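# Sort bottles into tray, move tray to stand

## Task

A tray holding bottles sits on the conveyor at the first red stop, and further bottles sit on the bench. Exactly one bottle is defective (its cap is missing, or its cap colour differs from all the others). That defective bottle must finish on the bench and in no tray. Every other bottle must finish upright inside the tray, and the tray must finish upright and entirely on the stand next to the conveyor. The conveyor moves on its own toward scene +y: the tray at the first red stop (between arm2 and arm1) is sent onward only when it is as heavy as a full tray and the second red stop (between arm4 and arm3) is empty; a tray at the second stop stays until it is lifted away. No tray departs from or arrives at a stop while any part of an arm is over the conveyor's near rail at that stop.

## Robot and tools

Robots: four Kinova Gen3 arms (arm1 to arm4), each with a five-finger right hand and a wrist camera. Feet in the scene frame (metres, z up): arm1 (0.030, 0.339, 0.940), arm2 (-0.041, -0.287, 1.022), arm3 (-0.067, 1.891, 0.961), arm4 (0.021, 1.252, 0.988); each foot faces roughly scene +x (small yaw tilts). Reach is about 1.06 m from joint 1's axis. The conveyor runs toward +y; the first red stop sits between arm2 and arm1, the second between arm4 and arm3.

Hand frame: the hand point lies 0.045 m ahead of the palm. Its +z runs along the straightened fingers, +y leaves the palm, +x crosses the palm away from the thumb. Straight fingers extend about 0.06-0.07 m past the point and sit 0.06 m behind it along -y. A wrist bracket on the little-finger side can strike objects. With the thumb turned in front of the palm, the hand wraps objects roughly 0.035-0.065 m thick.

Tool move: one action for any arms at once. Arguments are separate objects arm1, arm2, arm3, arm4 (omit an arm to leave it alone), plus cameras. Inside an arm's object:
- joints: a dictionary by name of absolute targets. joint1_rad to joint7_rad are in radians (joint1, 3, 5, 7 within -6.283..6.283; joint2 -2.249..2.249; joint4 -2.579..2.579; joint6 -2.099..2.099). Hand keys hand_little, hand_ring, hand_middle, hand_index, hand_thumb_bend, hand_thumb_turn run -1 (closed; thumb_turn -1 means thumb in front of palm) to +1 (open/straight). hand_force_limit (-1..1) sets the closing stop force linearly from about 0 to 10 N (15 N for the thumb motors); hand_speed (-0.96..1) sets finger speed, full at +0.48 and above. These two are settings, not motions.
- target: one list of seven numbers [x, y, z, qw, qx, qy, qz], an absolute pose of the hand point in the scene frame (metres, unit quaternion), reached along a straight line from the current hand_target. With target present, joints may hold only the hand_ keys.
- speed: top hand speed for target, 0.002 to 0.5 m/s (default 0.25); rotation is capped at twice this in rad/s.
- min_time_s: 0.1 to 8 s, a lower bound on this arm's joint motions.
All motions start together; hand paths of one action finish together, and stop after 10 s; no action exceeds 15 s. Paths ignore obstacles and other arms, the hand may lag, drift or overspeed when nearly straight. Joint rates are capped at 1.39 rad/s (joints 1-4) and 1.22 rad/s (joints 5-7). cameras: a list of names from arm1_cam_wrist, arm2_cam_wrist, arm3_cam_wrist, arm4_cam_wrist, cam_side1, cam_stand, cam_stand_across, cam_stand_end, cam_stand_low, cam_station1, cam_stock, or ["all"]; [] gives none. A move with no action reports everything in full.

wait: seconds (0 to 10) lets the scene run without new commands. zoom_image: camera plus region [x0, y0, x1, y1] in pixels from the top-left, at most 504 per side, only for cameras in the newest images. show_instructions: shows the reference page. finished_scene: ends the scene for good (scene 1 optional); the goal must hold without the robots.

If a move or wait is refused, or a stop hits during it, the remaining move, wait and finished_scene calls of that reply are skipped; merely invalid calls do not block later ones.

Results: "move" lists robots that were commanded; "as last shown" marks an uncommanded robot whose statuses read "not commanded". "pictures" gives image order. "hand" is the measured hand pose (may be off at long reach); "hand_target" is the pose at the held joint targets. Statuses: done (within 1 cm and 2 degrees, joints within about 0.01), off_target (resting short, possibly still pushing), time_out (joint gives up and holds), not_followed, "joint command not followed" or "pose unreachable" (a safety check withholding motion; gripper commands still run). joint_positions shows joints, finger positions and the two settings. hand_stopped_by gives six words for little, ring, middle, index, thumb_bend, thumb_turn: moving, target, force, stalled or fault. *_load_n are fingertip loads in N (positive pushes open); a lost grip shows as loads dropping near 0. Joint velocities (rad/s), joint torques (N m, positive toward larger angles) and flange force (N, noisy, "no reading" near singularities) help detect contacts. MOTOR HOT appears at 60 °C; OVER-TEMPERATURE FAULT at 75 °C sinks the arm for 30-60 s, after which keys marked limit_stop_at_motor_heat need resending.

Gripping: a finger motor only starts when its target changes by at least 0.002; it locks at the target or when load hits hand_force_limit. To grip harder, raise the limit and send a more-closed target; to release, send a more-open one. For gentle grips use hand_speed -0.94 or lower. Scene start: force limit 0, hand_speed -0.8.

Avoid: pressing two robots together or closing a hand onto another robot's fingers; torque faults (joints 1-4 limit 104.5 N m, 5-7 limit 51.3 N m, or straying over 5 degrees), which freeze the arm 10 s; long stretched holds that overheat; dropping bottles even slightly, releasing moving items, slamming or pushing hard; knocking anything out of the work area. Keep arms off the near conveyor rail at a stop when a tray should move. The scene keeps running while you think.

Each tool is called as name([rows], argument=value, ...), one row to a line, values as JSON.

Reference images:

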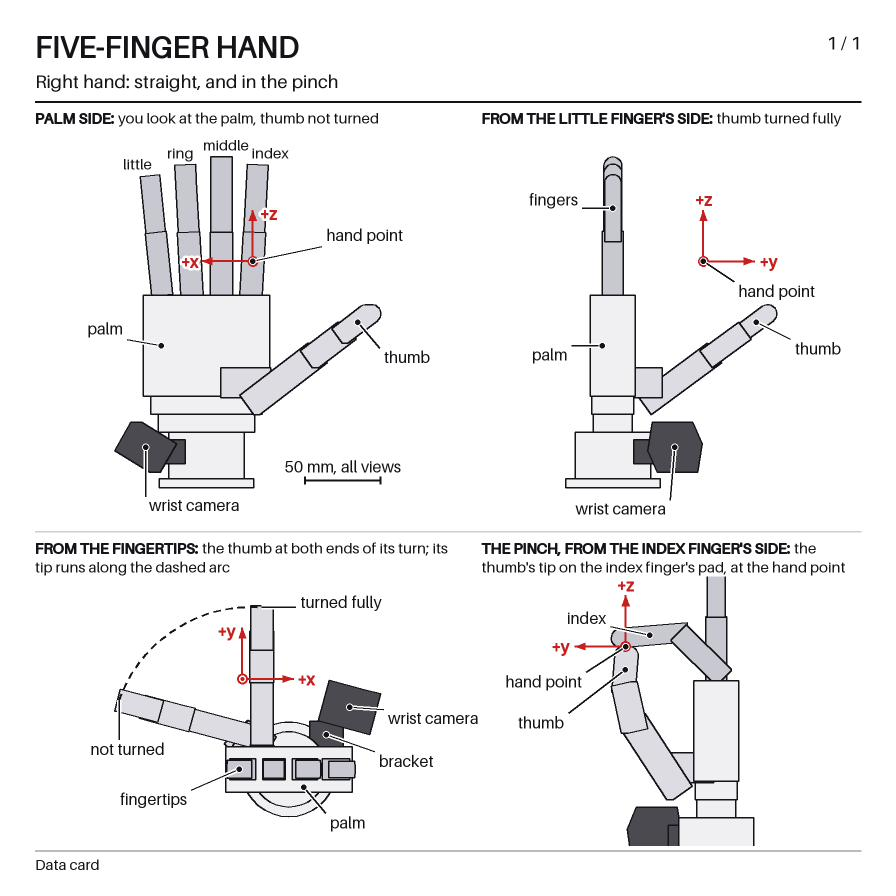

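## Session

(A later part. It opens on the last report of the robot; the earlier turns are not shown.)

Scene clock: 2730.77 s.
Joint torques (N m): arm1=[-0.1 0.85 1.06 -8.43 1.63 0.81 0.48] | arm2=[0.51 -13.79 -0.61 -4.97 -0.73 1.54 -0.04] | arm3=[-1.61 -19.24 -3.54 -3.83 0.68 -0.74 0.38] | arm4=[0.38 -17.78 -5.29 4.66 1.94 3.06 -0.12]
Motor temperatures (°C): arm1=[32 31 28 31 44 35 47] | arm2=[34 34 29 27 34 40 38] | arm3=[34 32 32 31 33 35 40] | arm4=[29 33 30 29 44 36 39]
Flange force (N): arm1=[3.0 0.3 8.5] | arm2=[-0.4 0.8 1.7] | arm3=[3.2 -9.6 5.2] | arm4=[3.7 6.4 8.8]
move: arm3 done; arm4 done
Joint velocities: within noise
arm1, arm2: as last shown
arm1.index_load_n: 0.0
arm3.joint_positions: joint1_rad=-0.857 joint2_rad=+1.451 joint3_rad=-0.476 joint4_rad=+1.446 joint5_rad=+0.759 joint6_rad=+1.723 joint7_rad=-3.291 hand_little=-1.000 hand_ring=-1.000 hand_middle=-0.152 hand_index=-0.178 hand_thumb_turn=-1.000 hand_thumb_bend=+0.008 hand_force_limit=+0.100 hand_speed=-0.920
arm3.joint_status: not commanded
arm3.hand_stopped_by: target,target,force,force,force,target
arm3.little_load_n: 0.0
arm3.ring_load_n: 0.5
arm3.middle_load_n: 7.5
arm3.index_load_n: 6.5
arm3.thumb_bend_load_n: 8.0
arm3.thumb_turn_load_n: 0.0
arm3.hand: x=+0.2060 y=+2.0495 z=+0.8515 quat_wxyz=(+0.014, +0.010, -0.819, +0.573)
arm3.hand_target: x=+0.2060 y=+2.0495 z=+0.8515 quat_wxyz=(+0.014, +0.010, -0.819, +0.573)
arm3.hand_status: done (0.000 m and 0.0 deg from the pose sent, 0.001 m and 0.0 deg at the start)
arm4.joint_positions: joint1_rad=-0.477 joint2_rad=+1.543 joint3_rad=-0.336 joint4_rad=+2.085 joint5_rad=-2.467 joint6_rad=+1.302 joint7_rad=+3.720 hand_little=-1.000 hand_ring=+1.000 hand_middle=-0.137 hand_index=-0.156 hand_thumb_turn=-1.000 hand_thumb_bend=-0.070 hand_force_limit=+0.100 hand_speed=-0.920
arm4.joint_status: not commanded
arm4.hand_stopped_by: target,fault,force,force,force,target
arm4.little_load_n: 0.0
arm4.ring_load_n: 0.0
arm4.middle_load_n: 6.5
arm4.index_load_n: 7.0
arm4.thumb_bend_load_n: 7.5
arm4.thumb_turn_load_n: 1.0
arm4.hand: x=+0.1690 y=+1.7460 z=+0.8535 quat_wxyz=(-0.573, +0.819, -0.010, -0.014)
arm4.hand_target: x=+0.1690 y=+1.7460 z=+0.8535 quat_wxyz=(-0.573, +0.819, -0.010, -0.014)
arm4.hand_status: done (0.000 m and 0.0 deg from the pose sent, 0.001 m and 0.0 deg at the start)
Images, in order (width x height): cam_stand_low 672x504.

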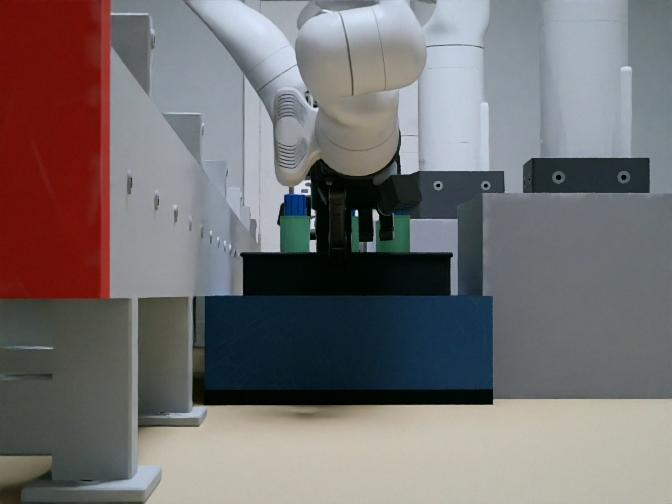

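move(arm4={"target": [0.169, 1.746, 0.8525, -0.5735, 0.8191, -0.0100, -0.0143], "speed": 0.01})

move(arm4={"target": [0.169, 1.746, 0.8515, -0.5735, 0.8191, -0.0100, -0.0143], "speed": 0.01}, cameras=["cam_stand_low", "cam_stand", "cam_stand_across"])

Scene clock: 2737.63 s.
Joint torques (N m): arm1=[-0.12 0.9 1.08 -8.48 1.57 0.81 0.46] | arm2=[0.53 -13.84 -0.54 -4.91 -0.73 1.51 0.01] | arm3=[-1.8 -19.16 -3.65 -3.8 0.67 -0.87 0.39] | arm4=[0.16 -16.39 -4.42 3.63 1.06 2.28 -0.02]
Motor temperatures (°C): arm1=[32 31 28 31 44 35 47] | arm2=[34 34 29 27 34 40 38] | arm3=[34 32 32 31 33 35 40] | arm4=[29 33 30 29 44 36 39]
Flange force (N): arm1=[3.1 0.3 8.6] | arm2=[-0.1 0.9 1.4] | arm3=[2.8 -9.8 5.1] | arm4=[3.3 2.7 4.0]
move: arm4 done
Joint velocities: within noise
arm1, arm2, arm3: as last shown
arm3.ring_load_n: 0.0
arm3.middle_load_n: 7.0
arm3.thumb_bend_load_n: 7.5
arm4.joint_positions: joint1_rad=-0.477 joint2_rad=+1.545 joint3_rad=-0.335 joint4_rad=+2.083 joint5_rad=-2.466 joint6_rad=+1.302 joint7_rad=+3.720 hand_little=-1.000 hand_ring=+1.000 hand_middle=-0.137 hand_index=-0.156 hand_thumb_turn=-1.000 hand_thumb_bend=-0.070 hand_force_limit=+0.100 hand_speed=-0.920
arm4.joint_status: not commanded
arm4.hand_stopped_by: target,fault,force,force,force,target
arm4.little_load_n: 0.0
arm4.ring_load_n: 0.0
arm4.middle_load_n: 6.5
arm4.index_load_n: 6.5
arm4.thumb_bend_load_n: 7.5
arm4.thumb_turn_load_n: 1.0
arm4.hand: x=+0.1690 y=+1.7460 z=+0.8525 quat_wxyz=(-0.573, +0.819, -0.010, -0.014)
arm4.hand_target: x=+0.1690 y=+1.7460 z=+0.8525 quat_wxyz=(-0.573, +0.819, -0.010, -0.014)
arm4.hand_status: done (0.000 m and 0.0 deg from the pose sent, 0.001 m and 0.0 deg at the start)
pictures: none

Scene clock: 2738.60 s.
Joint torques (N m): arm1=[-0.05 0.84 1.12 -8.42 1.55 0.75 0.37] | arm2=[0.48 -13.81 -0.53 -5.02 -0.71 1.48 -0.04] | arm3=[-1.23 -17.99 -3.15 -3.05 0.39 -0.82 0.37] | arm4=[-0.53 -12.04 -1.66 1.65 -0.83 -0.21 0.3]
Motor temperatures (°C): arm1=[32 31 28 31 44 35 47] | arm2=[34 34 29 27 34 40 38] | arm3=[34 32 32 31 33 35 40] | arm4=[29 33 30 29 44 36 39]
Flange force (N): arm1=[3.0 0.0 8.2] | arm2=[-0.4 0.8 1.7] | arm3=[2.1 -10.0 2.4] | arm4=[1.9 -8.6 -6.6]
move: arm4 done
Joint velocities: within noise
arm1, arm2, arm3: as last shown
arm2.little_load_n: 0.5
arm3.middle_load_n: 6.5
arm3.index_load_n: 6.0
arm4.joint_positions: joint1_rad=-0.477 joint2_rad=+1.548 joint3_rad=-0.335 joint4_rad=+2.081 joint5_rad=-2.465 joint6_rad=+1.302 joint7_rad=+3.720 hand_little=-1.000 hand_ring=+1.000 hand_middle=-0.137 hand_index=-0.156 hand_thumb_turn=-1.000 hand_thumb_bend=-0.070 hand_force_limit=+0.100 hand_speed=-0.920
arm4.joint_status: not commanded
arm4.hand_stopped_by: target,fault,force,force,force,target
arm4.little_load_n: 0.0
arm4.ring_load_n: 0.0
arm4.middle_load_n: 6.0
arm4.index_load_n: 6.0
arm4.thumb_bend_load_n: 7.0
arm4.thumb_turn_load_n: 1.0
arm4.hand: x=+0.1690 y=+1.7460 z=+0.8515 quat_wxyz=(-0.573, +0.819, -0.010, -0.014)
arm4.hand_target: x=+0.1690 y=+1.7460 z=+0.8515 quat_wxyz=(-0.573, +0.819, -0.010, -0.014)
arm4.hand_status: done (0.000 m and 0.0 deg from the pose sent, 0.001 m and 0.0 deg at the start)
pictures: cam_stand, cam_stand_across, cam_stand_low
Images, in order (width x height): cam_stand 672x504, cam_stand_across 672x504, cam_stand_low 672x504.

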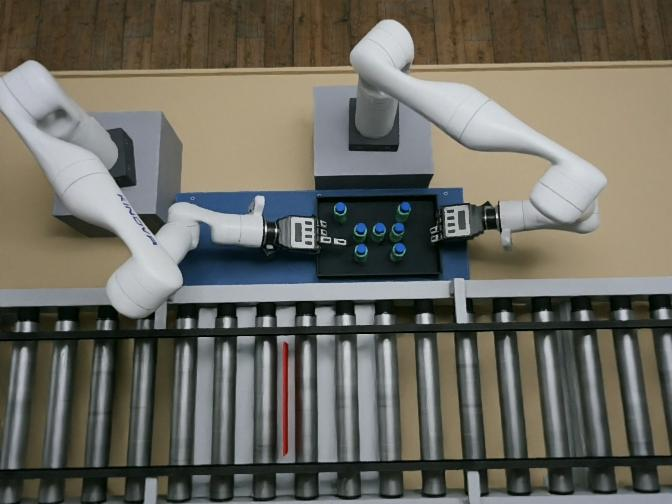

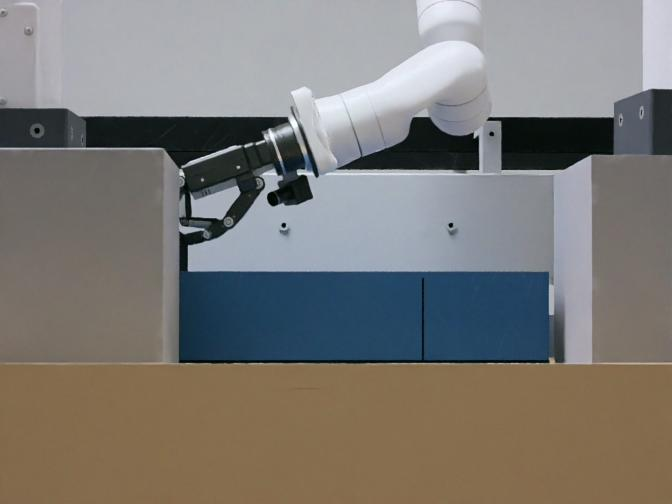

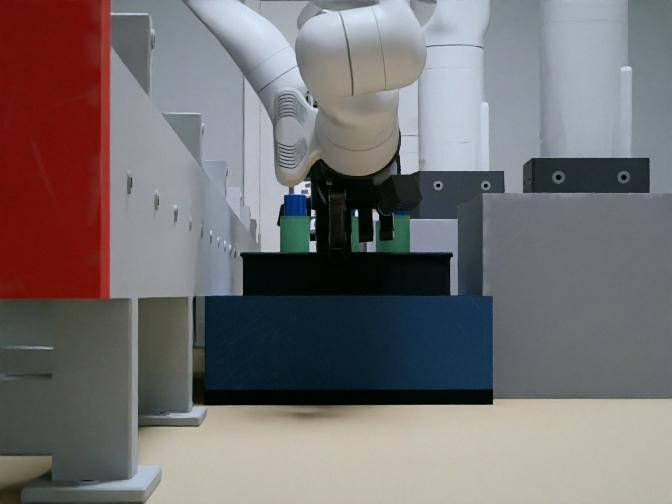

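zoom_image(camera="cam_stand", region=[290, 160, 480, 310])

move(cameras=["cam_stand_end", "arm3_cam_wrist", "arm4_cam_wrist"])

zoom_image(camera="cam_stand_end", region=[250, 180, 450, 420])

Scaled by 2.653 from the camera's image (finer frame: 960x720).

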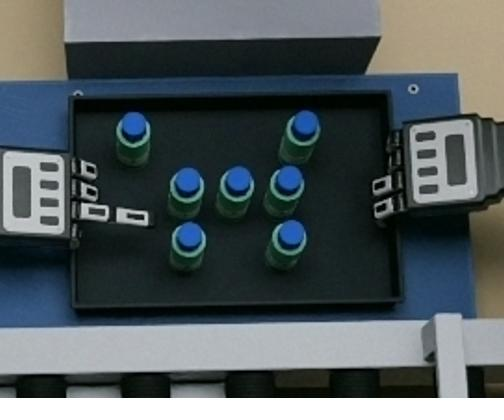

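Scene clock: 2749.73 s.
Joint torques (N m): arm1=[-0.14 0.82 1.09 -8.42 1.58 0.81 0.38] | arm2=[0.47 -13.82 -0.52 -4.93 -0.73 1.49 -0.01] | arm3=[-1.18 -18.13 -3.13 -3.02 0.44 -0.85 0.45] | arm4=[-0.61 -12.08 -1.58 1.78 -0.86 -0.2 0.29]
Motor temperatures (°C): arm1=[32 31 28 31 44 35 47] | arm2=[34 34 29 27 34 40 38] | arm3=[34 32 32 30 33 35 40] | arm4=[29 32 30 29 44 36 39]
Flange force (N): arm1=[2.8 0.1 8.3] | arm2=[-0.3 0.9 1.4] | arm3=[2.3 -9.6 2.3] | arm4=[2.2 -8.3 -6.4]
Joint velocities: within noise
arm1.joint_positions: joint1_rad=+0.507 joint2_rad=-0.297 joint3_rad=-1.061 joint4_rad=+1.454 joint5_rad=+0.215 joint6_rad=+2.097 joint7_rad=-2.021 hand_little=-1.000 hand_ring=-1.000 hand_middle=+0.350 hand_index=+0.350 hand_thumb_turn=-1.000 hand_thumb_bend=+0.650 hand_force_limit=-0.400 hand_speed=-0.900
arm1.joint_status: not commanded
arm1.hand_stopped_by: target,target,target,target,target,target
arm1.little_load_n: 0.0
arm1.ring_load_n: 0.0
arm1.middle_load_n: 0.0
arm1.index_load_n: 0.0
arm1.thumb_bend_load_n: 0.0
arm1.thumb_turn_load_n: 0.0
arm1.hand: x=+0.2000 y=+0.4500 z=+1.4000 quat_wxyz=(+0.000, +0.000, -0.966, +0.259) (m; scene frame)
arm1.hand_target: x=+0.2000 y=+0.4500 z=+1.4000 quat_wxyz=(+0.000, +0.000, -0.966, +0.259) (m; scene frame)
arm1.hand_status: not commanded
arm2.joint_positions: joint1_rad=+0.689 joint2_rad=+0.487 joint3_rad=+0.244 joint4_rad=+1.872 joint5_rad=-0.529 joint6_rad=+1.659 joint7_rad=+2.794 hand_little=-1.000 hand_ring=-1.000 hand_middle=+0.250 hand_index=+0.250 hand_thumb_turn=-1.000 hand_thumb_bend=+0.600 hand_force_limit=-0.400 hand_speed=-0.900
arm2.joint_status: not commanded
arm2.hand_stopped_by: target,target,target,target,target,target
arm2.little_load_n: 0.0
arm2.ring_load_n: 0.0
arm2.middle_load_n: 0.0
arm2.index_load_n: 0.0
arm2.thumb_bend_load_n: 0.0
arm2.thumb_turn_load_n: 0.0
arm2.hand: x=+0.1500 y=-0.4200 z=+1.2200 quat_wxyz=(-0.446, +0.895, +0.000, +0.000) (m; scene frame)
arm2.hand_target: x=+0.1500 y=-0.4200 z=+1.2200 quat_wxyz=(-0.446, +0.895, +0.000, +0.000) (m; scene frame)
arm2.hand_status: not commanded
arm3.joint_positions: joint1_rad=-0.857 joint2_rad=+1.451 joint3_rad=-0.476 joint4_rad=+1.446 joint5_rad=+0.759 joint6_rad=+1.723 joint7_rad=-3.291 hand_little=-1.000 hand_ring=-1.000 hand_middle=-0.152 hand_index=-0.178 hand_thumb_turn=-1.000 hand_thumb_bend=+0.008 hand_force_limit=+0.100 hand_speed=-0.920
arm3.joint_status: not commanded
arm3.hand_stopped_by: target,target,force,force,force,target
arm3.little_load_n: 0.0
arm3.ring_load_n: 0.0
arm3.middle_load_n: 7.0
arm3.index_load_n: 6.0
arm3.thumb_bend_load_n: 8.0
arm3.thumb_turn_load_n: 0.0
arm3.hand: x=+0.2060 y=+2.0495 z=+0.8515 quat_wxyz=(+0.014, +0.010, -0.819, +0.573) (m; scene frame)
arm3.hand_target: x=+0.2060 y=+2.0495 z=+0.8515 quat_wxyz=(+0.014, +0.010, -0.819, +0.573) (m; scene frame)
arm3.hand_status: not commanded
arm4.joint_positions: joint1_rad=-0.477 joint2_rad=+1.548 joint3_rad=-0.335 joint4_rad=+2.081 joint5_rad=-2.465 joint6_rad=+1.302 joint7_rad=+3.720 hand_little=-1.000 hand_ring=+1.000 hand_middle=-0.137 hand_index=-0.156 hand_thumb_turn=-1.000 hand_thumb_bend=-0.070 hand_force_limit=+0.100 hand_speed=-0.920
arm4.joint_status: not commanded
arm4.hand_stopped_by: target,fault,force,force,force,target
arm4.little_load_n: 0.0
arm4.ring_load_n: 0.0
arm4.middle_load_n: 6.0
arm4.index_load_n: 6.5
arm4.thumb_bend_load_n: 7.0
arm4.thumb_turn_load_n: 1.0
arm4.hand: x=+0.1690 y=+1.7460 z=+0.8515 quat_wxyz=(-0.573, +0.819, -0.010, -0.014) (m; scene frame)
arm4.hand_target: x=+0.1690 y=+1.7460 z=+0.8515 quat_wxyz=(-0.573, +0.819, -0.010, -0.014) (m; scene frame)
arm4.hand_status: done (0.000 m and 0.0 deg from the pose sent, 0.001 m and 0.0 deg at the start)
pictures: arm3_cam_wrist, arm4_cam_wrist, cam_stand_end
Images, in order (width x height): arm3_cam_wrist 672x504, arm4_cam_wrist 672x504, cam_stand_end 672x504.

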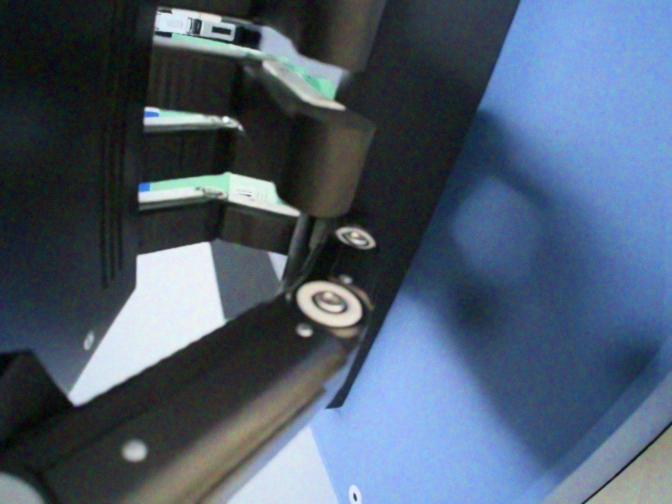

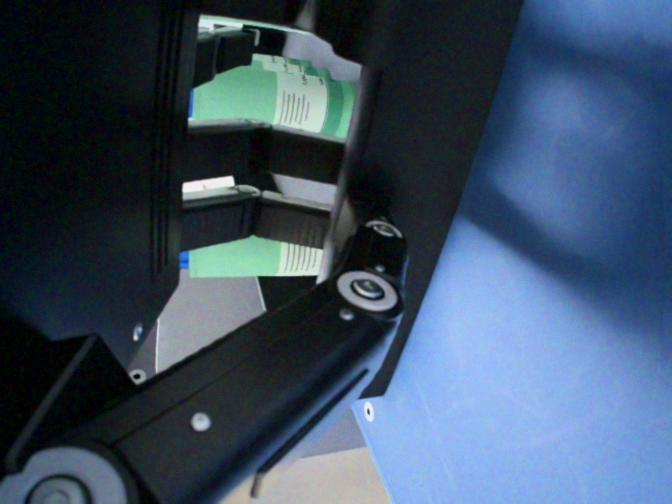

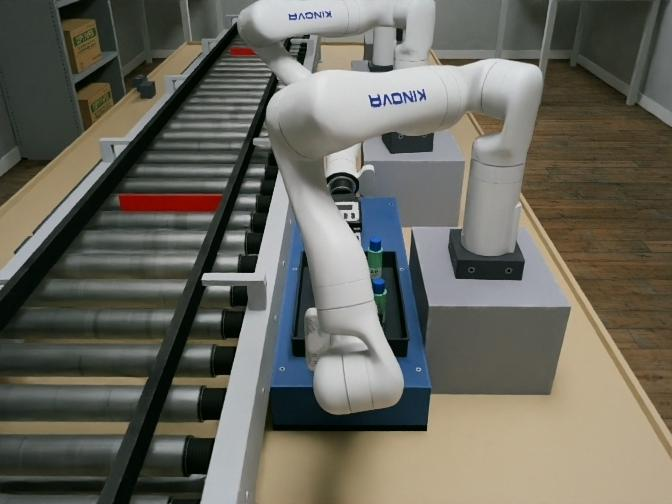

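Scaled by 2.100 from the camera's image (finer frame: 960x720).

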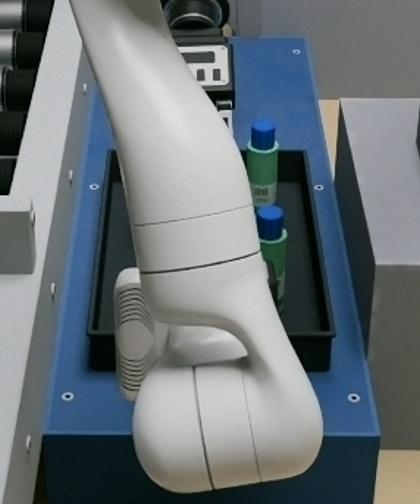

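move(arm3={"joints": {"hand_index": -0.10, "hand_middle": -0.08, "hand_thumb_bend": 0.12, "hand_speed": -0.92}}, arm4={"joints": {"hand_index": -0.08, "hand_middle": -0.06, "hand_thumb_bend": 0.05, "hand_speed": -0.92}}, cameras=["cam_stand", "cam_stand_low", "arm3_cam_wrist", "arm4_cam_wrist"])

Scene clock: 2768.23 s.
Joint torques (N m): arm1=[-0.04 0.87 1.05 -8.48 1.54 0.74 0.35] | arm2=[0.46 -13.88 -0.57 -4.98 -0.72 1.51 -0.01] | arm3=[-0.53 -19.4 -1.81 -0.95 -0.31 2.28 0.26] | arm4=[0.09 -16.45 -4.69 2.95 1.08 2.39 0.02]
Motor temperatures (°C): arm1=[32 31 28 31 44 35 47] | arm2=[34 34 29 27 34 40 38] | arm3=[34 32 32 30 33 35 40] | arm4=[29 32 29 29 44 36 39]
Flange force (N): arm1=[3.4 -0.5 8.7] | arm2=[-0.3 1.0 1.6] | arm3=[1.4 -1.0 2.9] | arm4=[2.7 2.0 2.2]
move: arm3 done; arm4 done
Joint velocities: within noise
arm1, arm2: as last shown
arm3.joint_positions: joint1_rad=-0.857 joint2_rad=+1.451 joint3_rad=-0.476 joint4_rad=+1.446 joint5_rad=+0.759 joint6_rad=+1.723 joint7_rad=-3.291 hand_little=-1.000 hand_ring=-1.000 hand_middle=-0.080 hand_index=-0.100 hand_thumb_turn=-1.000 hand_thumb_bend=+0.120 hand_force_limit=+0.100 hand_speed=-0.920
arm3.joint_status: all done
arm3.hand_stopped_by: target,target,target,target,target,target
arm3.little_load_n: 0.0
arm3.ring_load_n: 0.0
arm3.middle_load_n: 0.0
arm3.index_load_n: 0.5
arm3.thumb_bend_load_n: 0.0
arm3.thumb_turn_load_n: 0.0
arm3.hand: x=+0.2060 y=+2.0495 z=+0.8515 quat_wxyz=(+0.014, +0.010, -0.819, +0.573)
arm3.hand_target: x=+0.2060 y=+2.0495 z=+0.8515 quat_wxyz=(+0.014, +0.010, -0.819, +0.573)
arm3.hand_status: not commanded
arm4.joint_positions: joint1_rad=-0.477 joint2_rad=+1.548 joint3_rad=-0.335 joint4_rad=+2.081 joint5_rad=-2.465 joint6_rad=+1.302 joint7_rad=+3.720 hand_little=-1.000 hand_ring=+1.000 hand_middle=-0.060 hand_index=-0.080 hand_thumb_turn=-1.000 hand_thumb_bend=+0.050 hand_force_limit=+0.100 hand_speed=-0.920
arm4.joint_status: all done
arm4.hand_stopped_by: target,fault,target,target,target,target
arm4.little_load_n: 0.0
arm4.ring_load_n: 0.0
arm4.middle_load_n: 0.0
arm4.index_load_n: -0.5
arm4.thumb_bend_load_n: 0.0
arm4.thumb_turn_load_n: 0.0
arm4.hand: x=+0.1690 y=+1.7460 z=+0.8515 quat_wxyz=(-0.573, +0.819, -0.010, -0.014)
arm4.hand_target: x=+0.1690 y=+1.7460 z=+0.8515 quat_wxyz=(-0.573, +0.819, -0.010, -0.014)
arm4.hand_status: not commanded
pictures: arm3_cam_wrist, arm4_cam_wrist, cam_stand, cam_stand_low
Images, in order (width x height): arm3_cam_wrist 672x504, arm4_cam_wrist 672x504, cam_stand 672x504, cam_stand_low 672x504.

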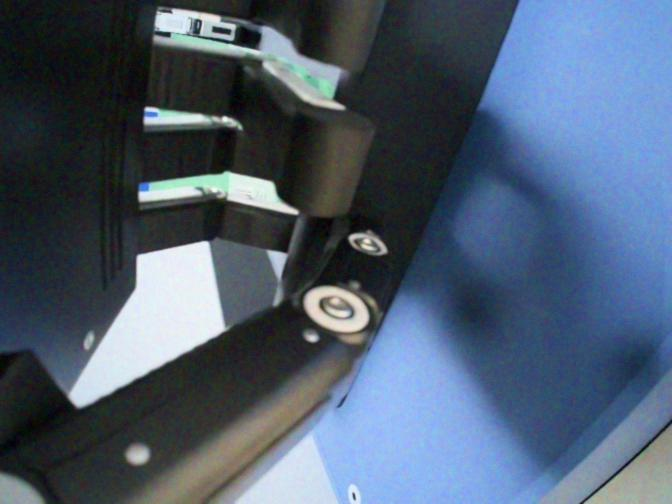

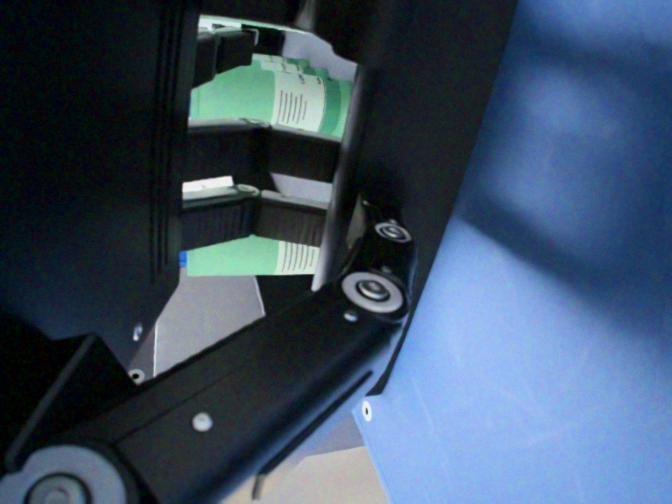

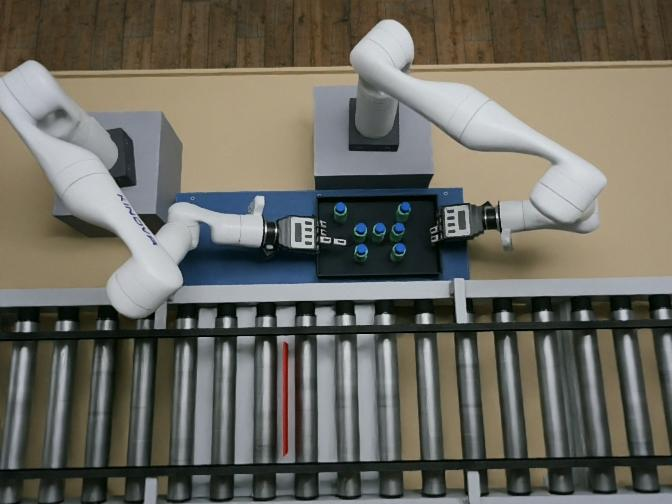

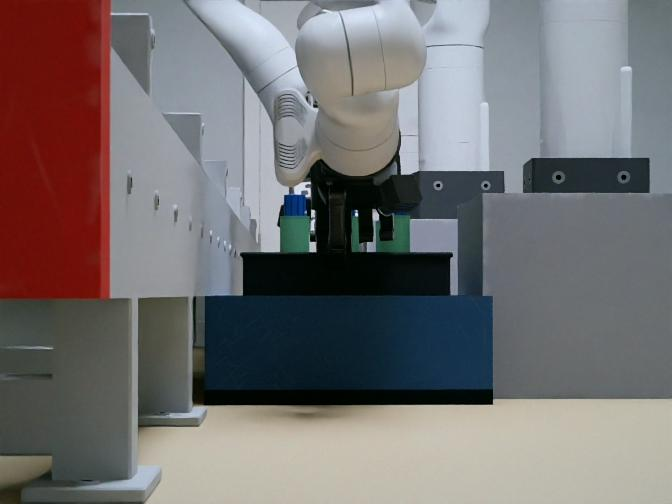

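move(arm3={"joints": {"hand_index": 0.08, "hand_middle": 0.08, "hand_thumb_bend": 0.35, "hand_speed": -0.85}}, arm4={"joints": {"hand_index": 0.08, "hand_middle": 0.08, "hand_thumb_bend": 0.35, "hand_speed": -0.85}})

move(arm3={"target": [0.206, 2.0495, 0.87, -0.0143, -0.0100, 0.8191, -0.5735], "speed": 0.02}, arm4={"target": [0.169, 1.746, 0.87, -0.5735, 0.8191, -0.0100, -0.0143], "speed": 0.02}, cameras=["cam_stand", "cam_stand_low", "arm3_cam_wrist", "arm4_cam_wrist"])

Scene clock: 2779.73 s.
Joint torques (N m): arm1=[-0.06 0.79 1.11 -8.46 1.53 0.8 0.38] | arm2=[0.51 -13.82 -0.54 -4.94 -0.73 1.5 0.01] | arm3=[-0.5 -19.34 -1.79 -0.95 -0.33 2.31 0.2] | arm4=[-0.1 -16.43 -4.59 2.87 1.06 2.42 0.02]
Motor temperatures (°C): arm1=[32 31 28 31 44 35 47] | arm2=[34 34 29 27 34 40 38] | arm3=[34 32 32 30 33 35 40] | arm4=[29 33 30 29 44 36 39]
Flange force (N): arm1=[2.8 0.0 8.4] | arm2=[-0.2 0.8 1.5] | arm3=[1.4 -1.1 2.9] | arm4=[2.9 1.9 1.8]
move: arm3 done; arm4 done
Joint velocities: within noise
arm1, arm2: as last shown
arm3.joint_positions: joint1_rad=-0.857 joint2_rad=+1.451 joint3_rad=-0.476 joint4_rad=+1.446 joint5_rad=+0.759 joint6_rad=+1.723 joint7_rad=-3.291 hand_little=-1.000 hand_ring=-1.000 hand_middle=+0.080 hand_index=+0.080 hand_thumb_turn=-1.000 hand_thumb_bend=+0.350 hand_force_limit=+0.100 hand_speed=-0.850
arm3.joint_status: all done
arm3.hand_stopped_by: target,target,target,target,target,target
arm3.little_load_n: 0.0
arm3.ring_load_n: 0.0
arm3.middle_load_n: 0.0
arm3.index_load_n: -0.5
arm3.thumb_bend_load_n: 0.0
arm3.thumb_turn_load_n: 0.0
arm3.hand: x=+0.2060 y=+2.0495 z=+0.8515 quat_wxyz=(+0.014, +0.010, -0.819, +0.573)
arm3.hand_target: x=+0.2060 y=+2.0495 z=+0.8515 quat_wxyz=(+0.014, +0.010, -0.819, +0.573)
arm3.hand_status: not commanded
arm4.joint_positions: joint1_rad=-0.477 joint2_rad=+1.548 joint3_rad=-0.335 joint4_rad=+2.081 joint5_rad=-2.465 joint6_rad=+1.302 joint7_rad=+3.720 hand_little=-1.000 hand_ring=+1.000 hand_middle=+0.080 hand_index=+0.080 hand_thumb_turn=-1.000 hand_thumb_bend=+0.350 hand_force_limit=+0.100 hand_speed=-0.850
arm4.joint_status: all done
arm4.hand_stopped_by: target,fault,target,target,target,target
arm4.little_load_n: 0.0
arm4.ring_load_n: 0.0
arm4.middle_load_n: 0.0
arm4.index_load_n: 0.0
arm4.thumb_bend_load_n: 0.0
arm4.thumb_turn_load_n: 0.0
arm4.hand: x=+0.1690 y=+1.7460 z=+0.8515 quat_wxyz=(-0.573, +0.819, -0.010, -0.014)
arm4.hand_target: x=+0.1690 y=+1.7460 z=+0.8515 quat_wxyz=(-0.573, +0.819, -0.010, -0.014)
arm4.hand_status: not commanded
pictures: none

Scene clock: 2781.13 s.
Joint torques (N m): arm1=[-0.07 1.01 1.18 -8.4 1.58 0.75 0.43] | arm2=[0.53 -13.79 -0.53 -4.94 -0.75 1.47 -0.05] | arm3=[-0.5 -19.35 -1.84 -1.01 -0.38 2.24 0.26] | arm4=[-0.02 -16.46 -4.44 2.92 1.06 2.46 0.04]
Motor temperatures (°C): arm1=[32 31 28 31 44 35 47] | arm2=[34 34 29 27 34 40 38] | arm3=[34 32 32 30 33 35 40] | arm4=[29 33 30 29 44 36 39]
Flange force (N): arm1=[3.1 0.4 8.0] | arm2=[-0.3 0.8 1.4] | arm3=[1.3 -0.7 2.8] | arm4=[3.0 1.8 2.5]
move: arm3 done; arm4 done
Joint velocities: within noise
arm1, arm2: as last shown
arm3.joint_positions: joint1_rad=-0.851 joint2_rad=+1.410 joint3_rad=-0.484 joint4_rad=+1.477 joint5_rad=+0.746 joint6_rad=+1.734 joint7_rad=-3.292 hand_little=-1.000 hand_ring=-1.000 hand_middle=+0.080 hand_index=+0.080 hand_thumb_turn=-1.000 hand_thumb_bend=+0.350 hand_force_limit=+0.100 hand_speed=-0.850
arm3.joint_status: not commanded
arm3.hand_stopped_by: target,target,target,target,target,target
arm3.little_load_n: 0.0
arm3.ring_load_n: 0.0
arm3.middle_load_n: 0.0
arm3.index_load_n: 0.0
arm3.thumb_bend_load_n: 0.0
arm3.thumb_turn_load_n: 0.5
arm3.hand: x=+0.2060 y=+2.0495 z=+0.8700 quat_wxyz=(+0.014, +0.010, -0.819, +0.573)
arm3.hand_target: x=+0.2060 y=+2.0495 z=+0.8700 quat_wxyz=(+0.014, +0.010, -0.819, +0.573)
arm3.hand_status: done (0.000 m and 0.0 deg from the pose sent, 0.018 m and 0.0 deg at the start)
arm4.joint_positions: joint1_rad=-0.476 joint2_rad=+1.503 joint3_rad=-0.345 joint4_rad=+2.121 joint5_rad=-2.483 joint6_rad=+1.299 joint7_rad=+3.720 hand_little=-1.000 hand_ring=+1.000 hand_middle=+0.080 hand_index=+0.080 hand_thumb_turn=-1.000 hand_thumb_bend=+0.350 hand_force_limit=+0.100 hand_speed=-0.850
arm4.joint_status: not commanded
arm4.hand_stopped_by: target,fault,target,target,target,target
arm4.little_load_n: 0.0
arm4.ring_load_n: -0.5
arm4.middle_load_n: 0.0
arm4.index_load_n: 0.0
arm4.thumb_bend_load_n: 0.0
arm4.thumb_turn_load_n: 0.0
arm4.hand: x=+0.1690 y=+1.7460 z=+0.8700 quat_wxyz=(-0.573, +0.819, -0.010, -0.014)
arm4.hand_target: x=+0.1690 y=+1.7460 z=+0.8700 quat_wxyz=(-0.573, +0.819, -0.010, -0.014)
arm4.hand_status: done (0.000 m and 0.0 deg from the pose sent, 0.018 m and 0.0 deg at the start)
pictures: arm3_cam_wrist, arm4_cam_wrist, cam_stand, cam_stand_low
Images, in order (width x height): arm3_cam_wrist 672x504, arm4_cam_wrist 672x504, cam_stand 672x504, cam_stand_low 672x504.

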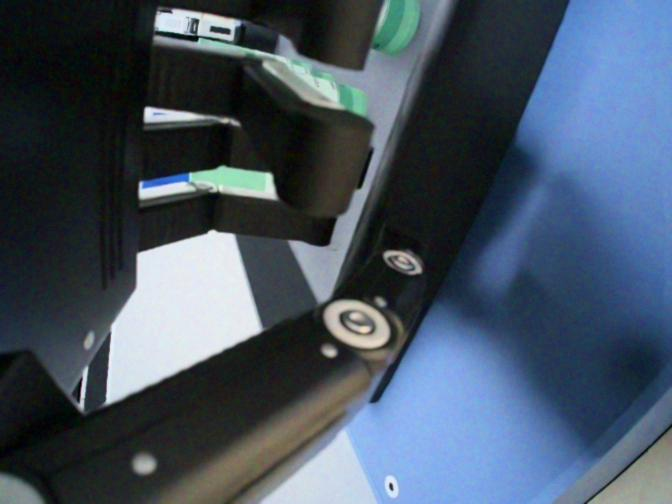

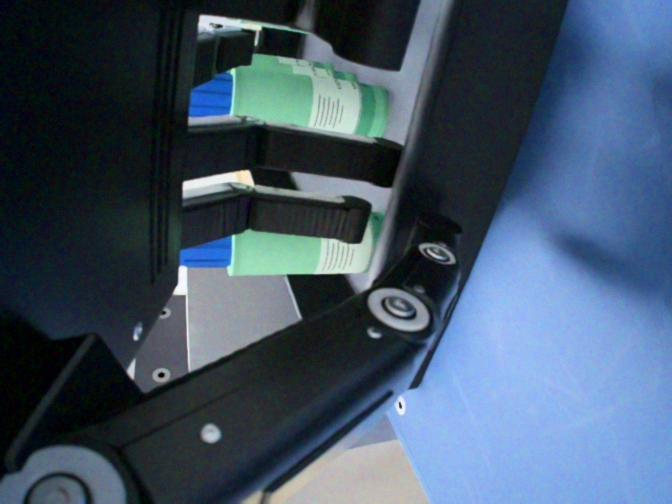

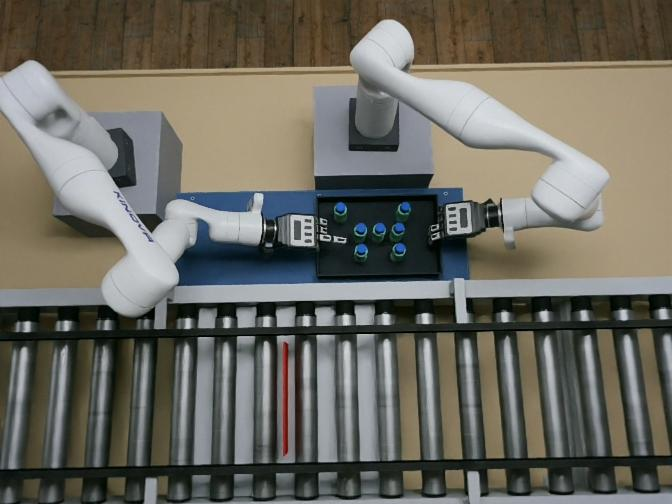

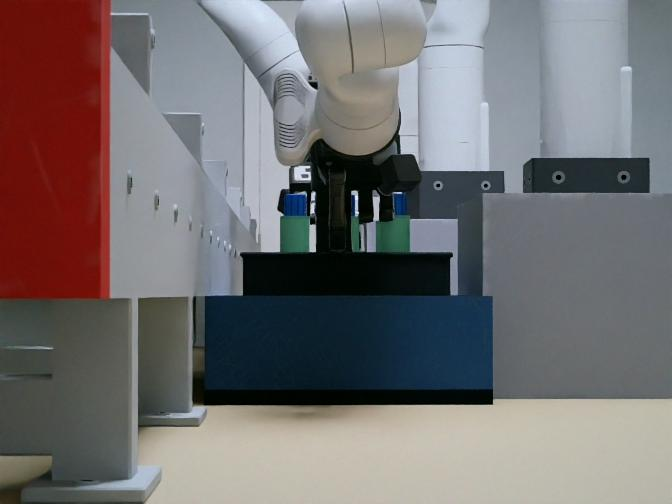

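move(arm3={"target": [0.206, 2.0495, 0.90, -0.0143, -0.0100, 0.8191, -0.5735], "speed": 0.03}, arm4={"target": [0.169, 1.746, 0.90, -0.5735, 0.8191, -0.0100, -0.0143], "speed": 0.03}, cameras=["cam_stand", "cam_stand_low"])

move(arm3={"target": [0.206, 2.06, 1.05, -0.0143, -0.0100, 0.8191, -0.5735], "speed": 0.08}, arm4={"target": [0.169, 1.735, 1.05, -0.5735, 0.8191, -0.0100, -0.0143], "speed": 0.08}, cameras=["cam_stand", "cam_stand_low", "cam_stand_end"])

Scene clock: 2790.50 s.
Joint torques (N m): arm1=[-0.13 0.83 1 -8.51 1.53 0.86 0.45] | arm2=[0.49 -13.8 -0.53 -4.97 -0.76 1.5 -0.01] | arm3=[-0.51 -19.26 -1.88 -1.16 -0.34 2.31 0.24] | arm4=[0.01 -16.4 -4.65 2.68 1.04 2.39 -0.01]
Motor temperatures (°C): arm1=[32 31 28 31 44 35 47] | arm2=[34 34 29 27 34 40 38] | arm3=[34 32 32 30 33 35 40] | arm4=[29 33 30 29 44 36 39]
Flange force (N): arm1=[3.1 -0.1 9.1] | arm2=[-0.4 0.8 1.5] | arm3=[1.3 -0.5 2.9] | arm4=[3.0 1.9 2.1]
move: arm3 done; arm4 done
Joint velocities: within noise
arm1, arm2: as last shown
arm3.joint_positions: joint1_rad=-0.842 joint2_rad=+1.346 joint3_rad=-0.498 joint4_rad=+1.520 joint5_rad=+0.725 joint6_rad=+1.757 joint7_rad=-3.290 hand_little=-1.000 hand_ring=-1.000 hand_middle=+0.080 hand_index=+0.080 hand_thumb_turn=-1.000 hand_thumb_bend=+0.350 hand_force_limit=+0.100 hand_speed=-0.850
arm3.joint_status: not commanded
arm3.hand_stopped_by: target,target,target,target,target,target
arm3.little_load_n: 0.0
arm3.ring_load_n: 0.0
arm3.middle_load_n: 0.0
arm3.index_load_n: 0.0
arm3.thumb_bend_load_n: 0.0
arm3.thumb_turn_load_n: 0.0
arm3.hand: x=+0.2060 y=+2.0495 z=+0.9000 quat_wxyz=(+0.014, +0.010, -0.819, +0.573)
arm3.hand_target: x=+0.2060 y=+2.0495 z=+0.9000 quat_wxyz=(+0.014, +0.010, -0.819, +0.573)
arm3.hand_status: done (0.000 m and 0.0 deg from the pose sent, 0.030 m and 0.0 deg at the start)
arm4.joint_positions: joint1_rad=-0.474 joint2_rad=+1.428 joint3_rad=-0.364 joint4_rad=+2.181 joint5_rad=-2.512 joint6_rad=+1.289 joint7_rad=+3.715 hand_little=-1.000 hand_ring=+1.000 hand_middle=+0.080 hand_index=+0.080 hand_thumb_turn=-1.000 hand_thumb_bend=+0.350 hand_force_limit=+0.100 hand_speed=-0.850
arm4.joint_status: not commanded
arm4.hand_stopped_by: target,fault,target,target,target,target
arm4.little_load_n: 0.0
arm4.ring_load_n: 0.0
arm4.middle_load_n: 0.0
arm4.index_load_n: 0.0
arm4.thumb_bend_load_n: 0.0
arm4.thumb_turn_load_n: 0.0
arm4.hand: x=+0.1690 y=+1.7460 z=+0.9000 quat_wxyz=(-0.573, +0.819, -0.010, -0.014)
arm4.hand_target: x=+0.1690 y=+1.7460 z=+0.9000 quat_wxyz=(-0.573, +0.819, -0.010, -0.014)
arm4.hand_status: done (0.000 m and 0.0 deg from the pose sent, 0.030 m and 0.0 deg at the start)
Images, in order (width x height): cam_stand 672x504, cam_stand_low 672x504.

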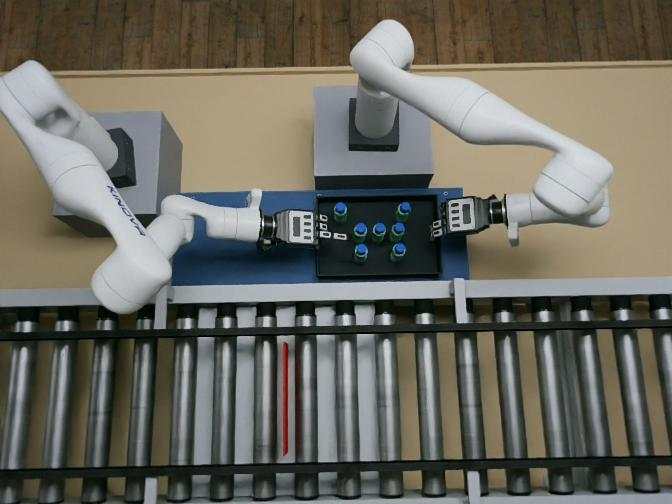

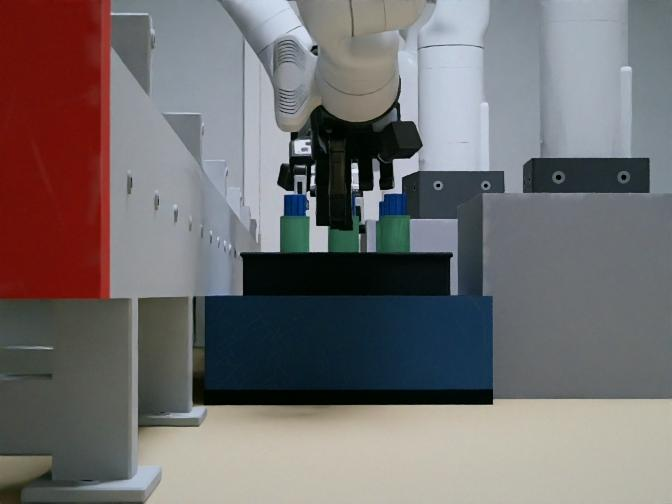

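Scene clock: 2792.90 s.
Joint torques (N m): arm1=[-0.05 0.79 1.05 -8.4 1.59 0.81 0.45] | arm2=[0.51 -13.83 -0.58 -4.95 -0.77 1.47 0] | arm3=[-0.6 -18.51 -2.08 -2.75 -0.17 2.31 0.22] | arm4=[0.11 -14.94 -4.09 0.65 0.72 2.61 0.05]
Motor temperatures (°C): arm1=[32 31 28 31 44 35 47] | arm2=[34 34 29 27 34 40 38] | arm3=[34 32 32 30 33 35 40] | arm4=[29 33 30 29 44 36 39]
Flange force (N): arm1=[3.0 0.0 8.4] | arm2=[-0.3 0.9 1.4] | arm3=[1.0 0.2 3.1] | arm4=[3.6 0.2 2.9]
move: arm3 done; arm4 done
Joint velocities: within noise
arm1, arm2: as last shown
arm3.joint_positions: joint1_rad=-0.818 joint2_rad=+1.043 joint3_rad=-0.568 joint4_rad=+1.600 joint5_rad=+0.611 joint6_rad=+1.946 joint7_rad=-3.216 hand_little=-1.000 hand_ring=-1.000 hand_middle=+0.080 hand_index=+0.080 hand_thumb_turn=-1.000 hand_thumb_bend=+0.350 hand_force_limit=+0.100 hand_speed=-0.850
arm3.joint_status: not commanded
arm3.hand_stopped_by: target,target,target,target,target,target
arm3.little_load_n: 0.5
arm3.ring_load_n: 0.0
arm3.middle_load_n: 0.0
arm3.index_load_n: 0.0
arm3.thumb_bend_load_n: 0.0
arm3.thumb_turn_load_n: 0.0
arm3.hand: x=+0.2060 y=+2.0600 z=+1.0500 quat_wxyz=(+0.014, +0.010, -0.819, +0.573)
arm3.hand_target: x=+0.2060 y=+2.0600 z=+1.0500 quat_wxyz=(+0.014, +0.010, -0.819, +0.573)
arm3.hand_status: done (0.000 m and 0.0 deg from the pose sent, 0.150 m and 0.0 deg at the start)
arm4.joint_positions: joint1_rad=-0.434 joint2_rad=+0.987 joint3_rad=-0.468 joint4_rad=+2.404 joint5_rad=-2.629 joint6_rad=+1.139 joint7_rad=+3.576 hand_little=-1.000 hand_ring=+1.000 hand_middle=+0.080 hand_index=+0.080 hand_thumb_turn=-1.000 hand_thumb_bend=+0.350 hand_force_limit=+0.100 hand_speed=-0.850
arm4.joint_status: not commanded
arm4.hand_stopped_by: target,fault,target,target,target,target
arm4.little_load_n: 0.0
arm4.ring_load_n: 0.0
arm4.middle_load_n: 0.0
arm4.index_load_n: 0.0
arm4.thumb_bend_load_n: 0.0
arm4.thumb_turn_load_n: 0.0
arm4.hand: x=+0.1690 y=+1.7350 z=+1.0500 quat_wxyz=(-0.573, +0.819, -0.010, -0.014)
arm4.hand_target: x=+0.1690 y=+1.7350 z=+1.0500 quat_wxyz=(-0.573, +0.819, -0.010, -0.014)
arm4.hand_status: done (0.000 m and 0.0 deg from the pose sent, 0.150 m and 0.0 deg at the start)
pictures: cam_stand, cam_stand_end, cam_stand_low
Images, in order (width x height): cam_stand 672x504, cam_stand_end 672x504, cam_stand_low 672x504.

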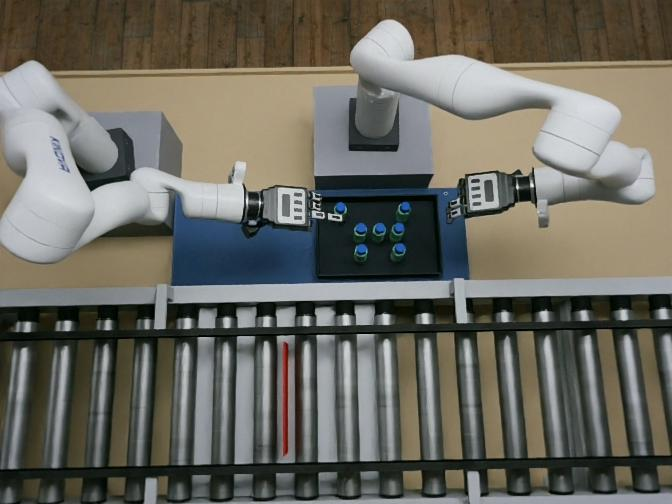

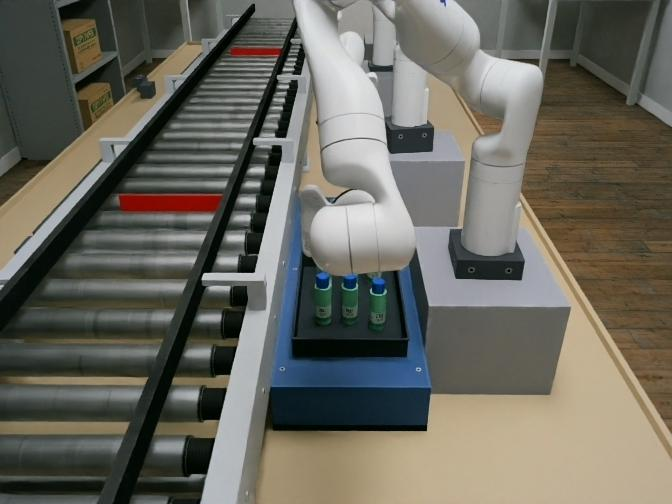

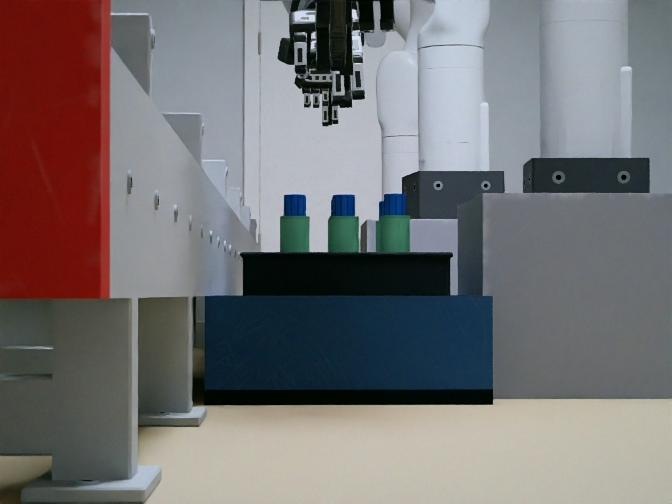

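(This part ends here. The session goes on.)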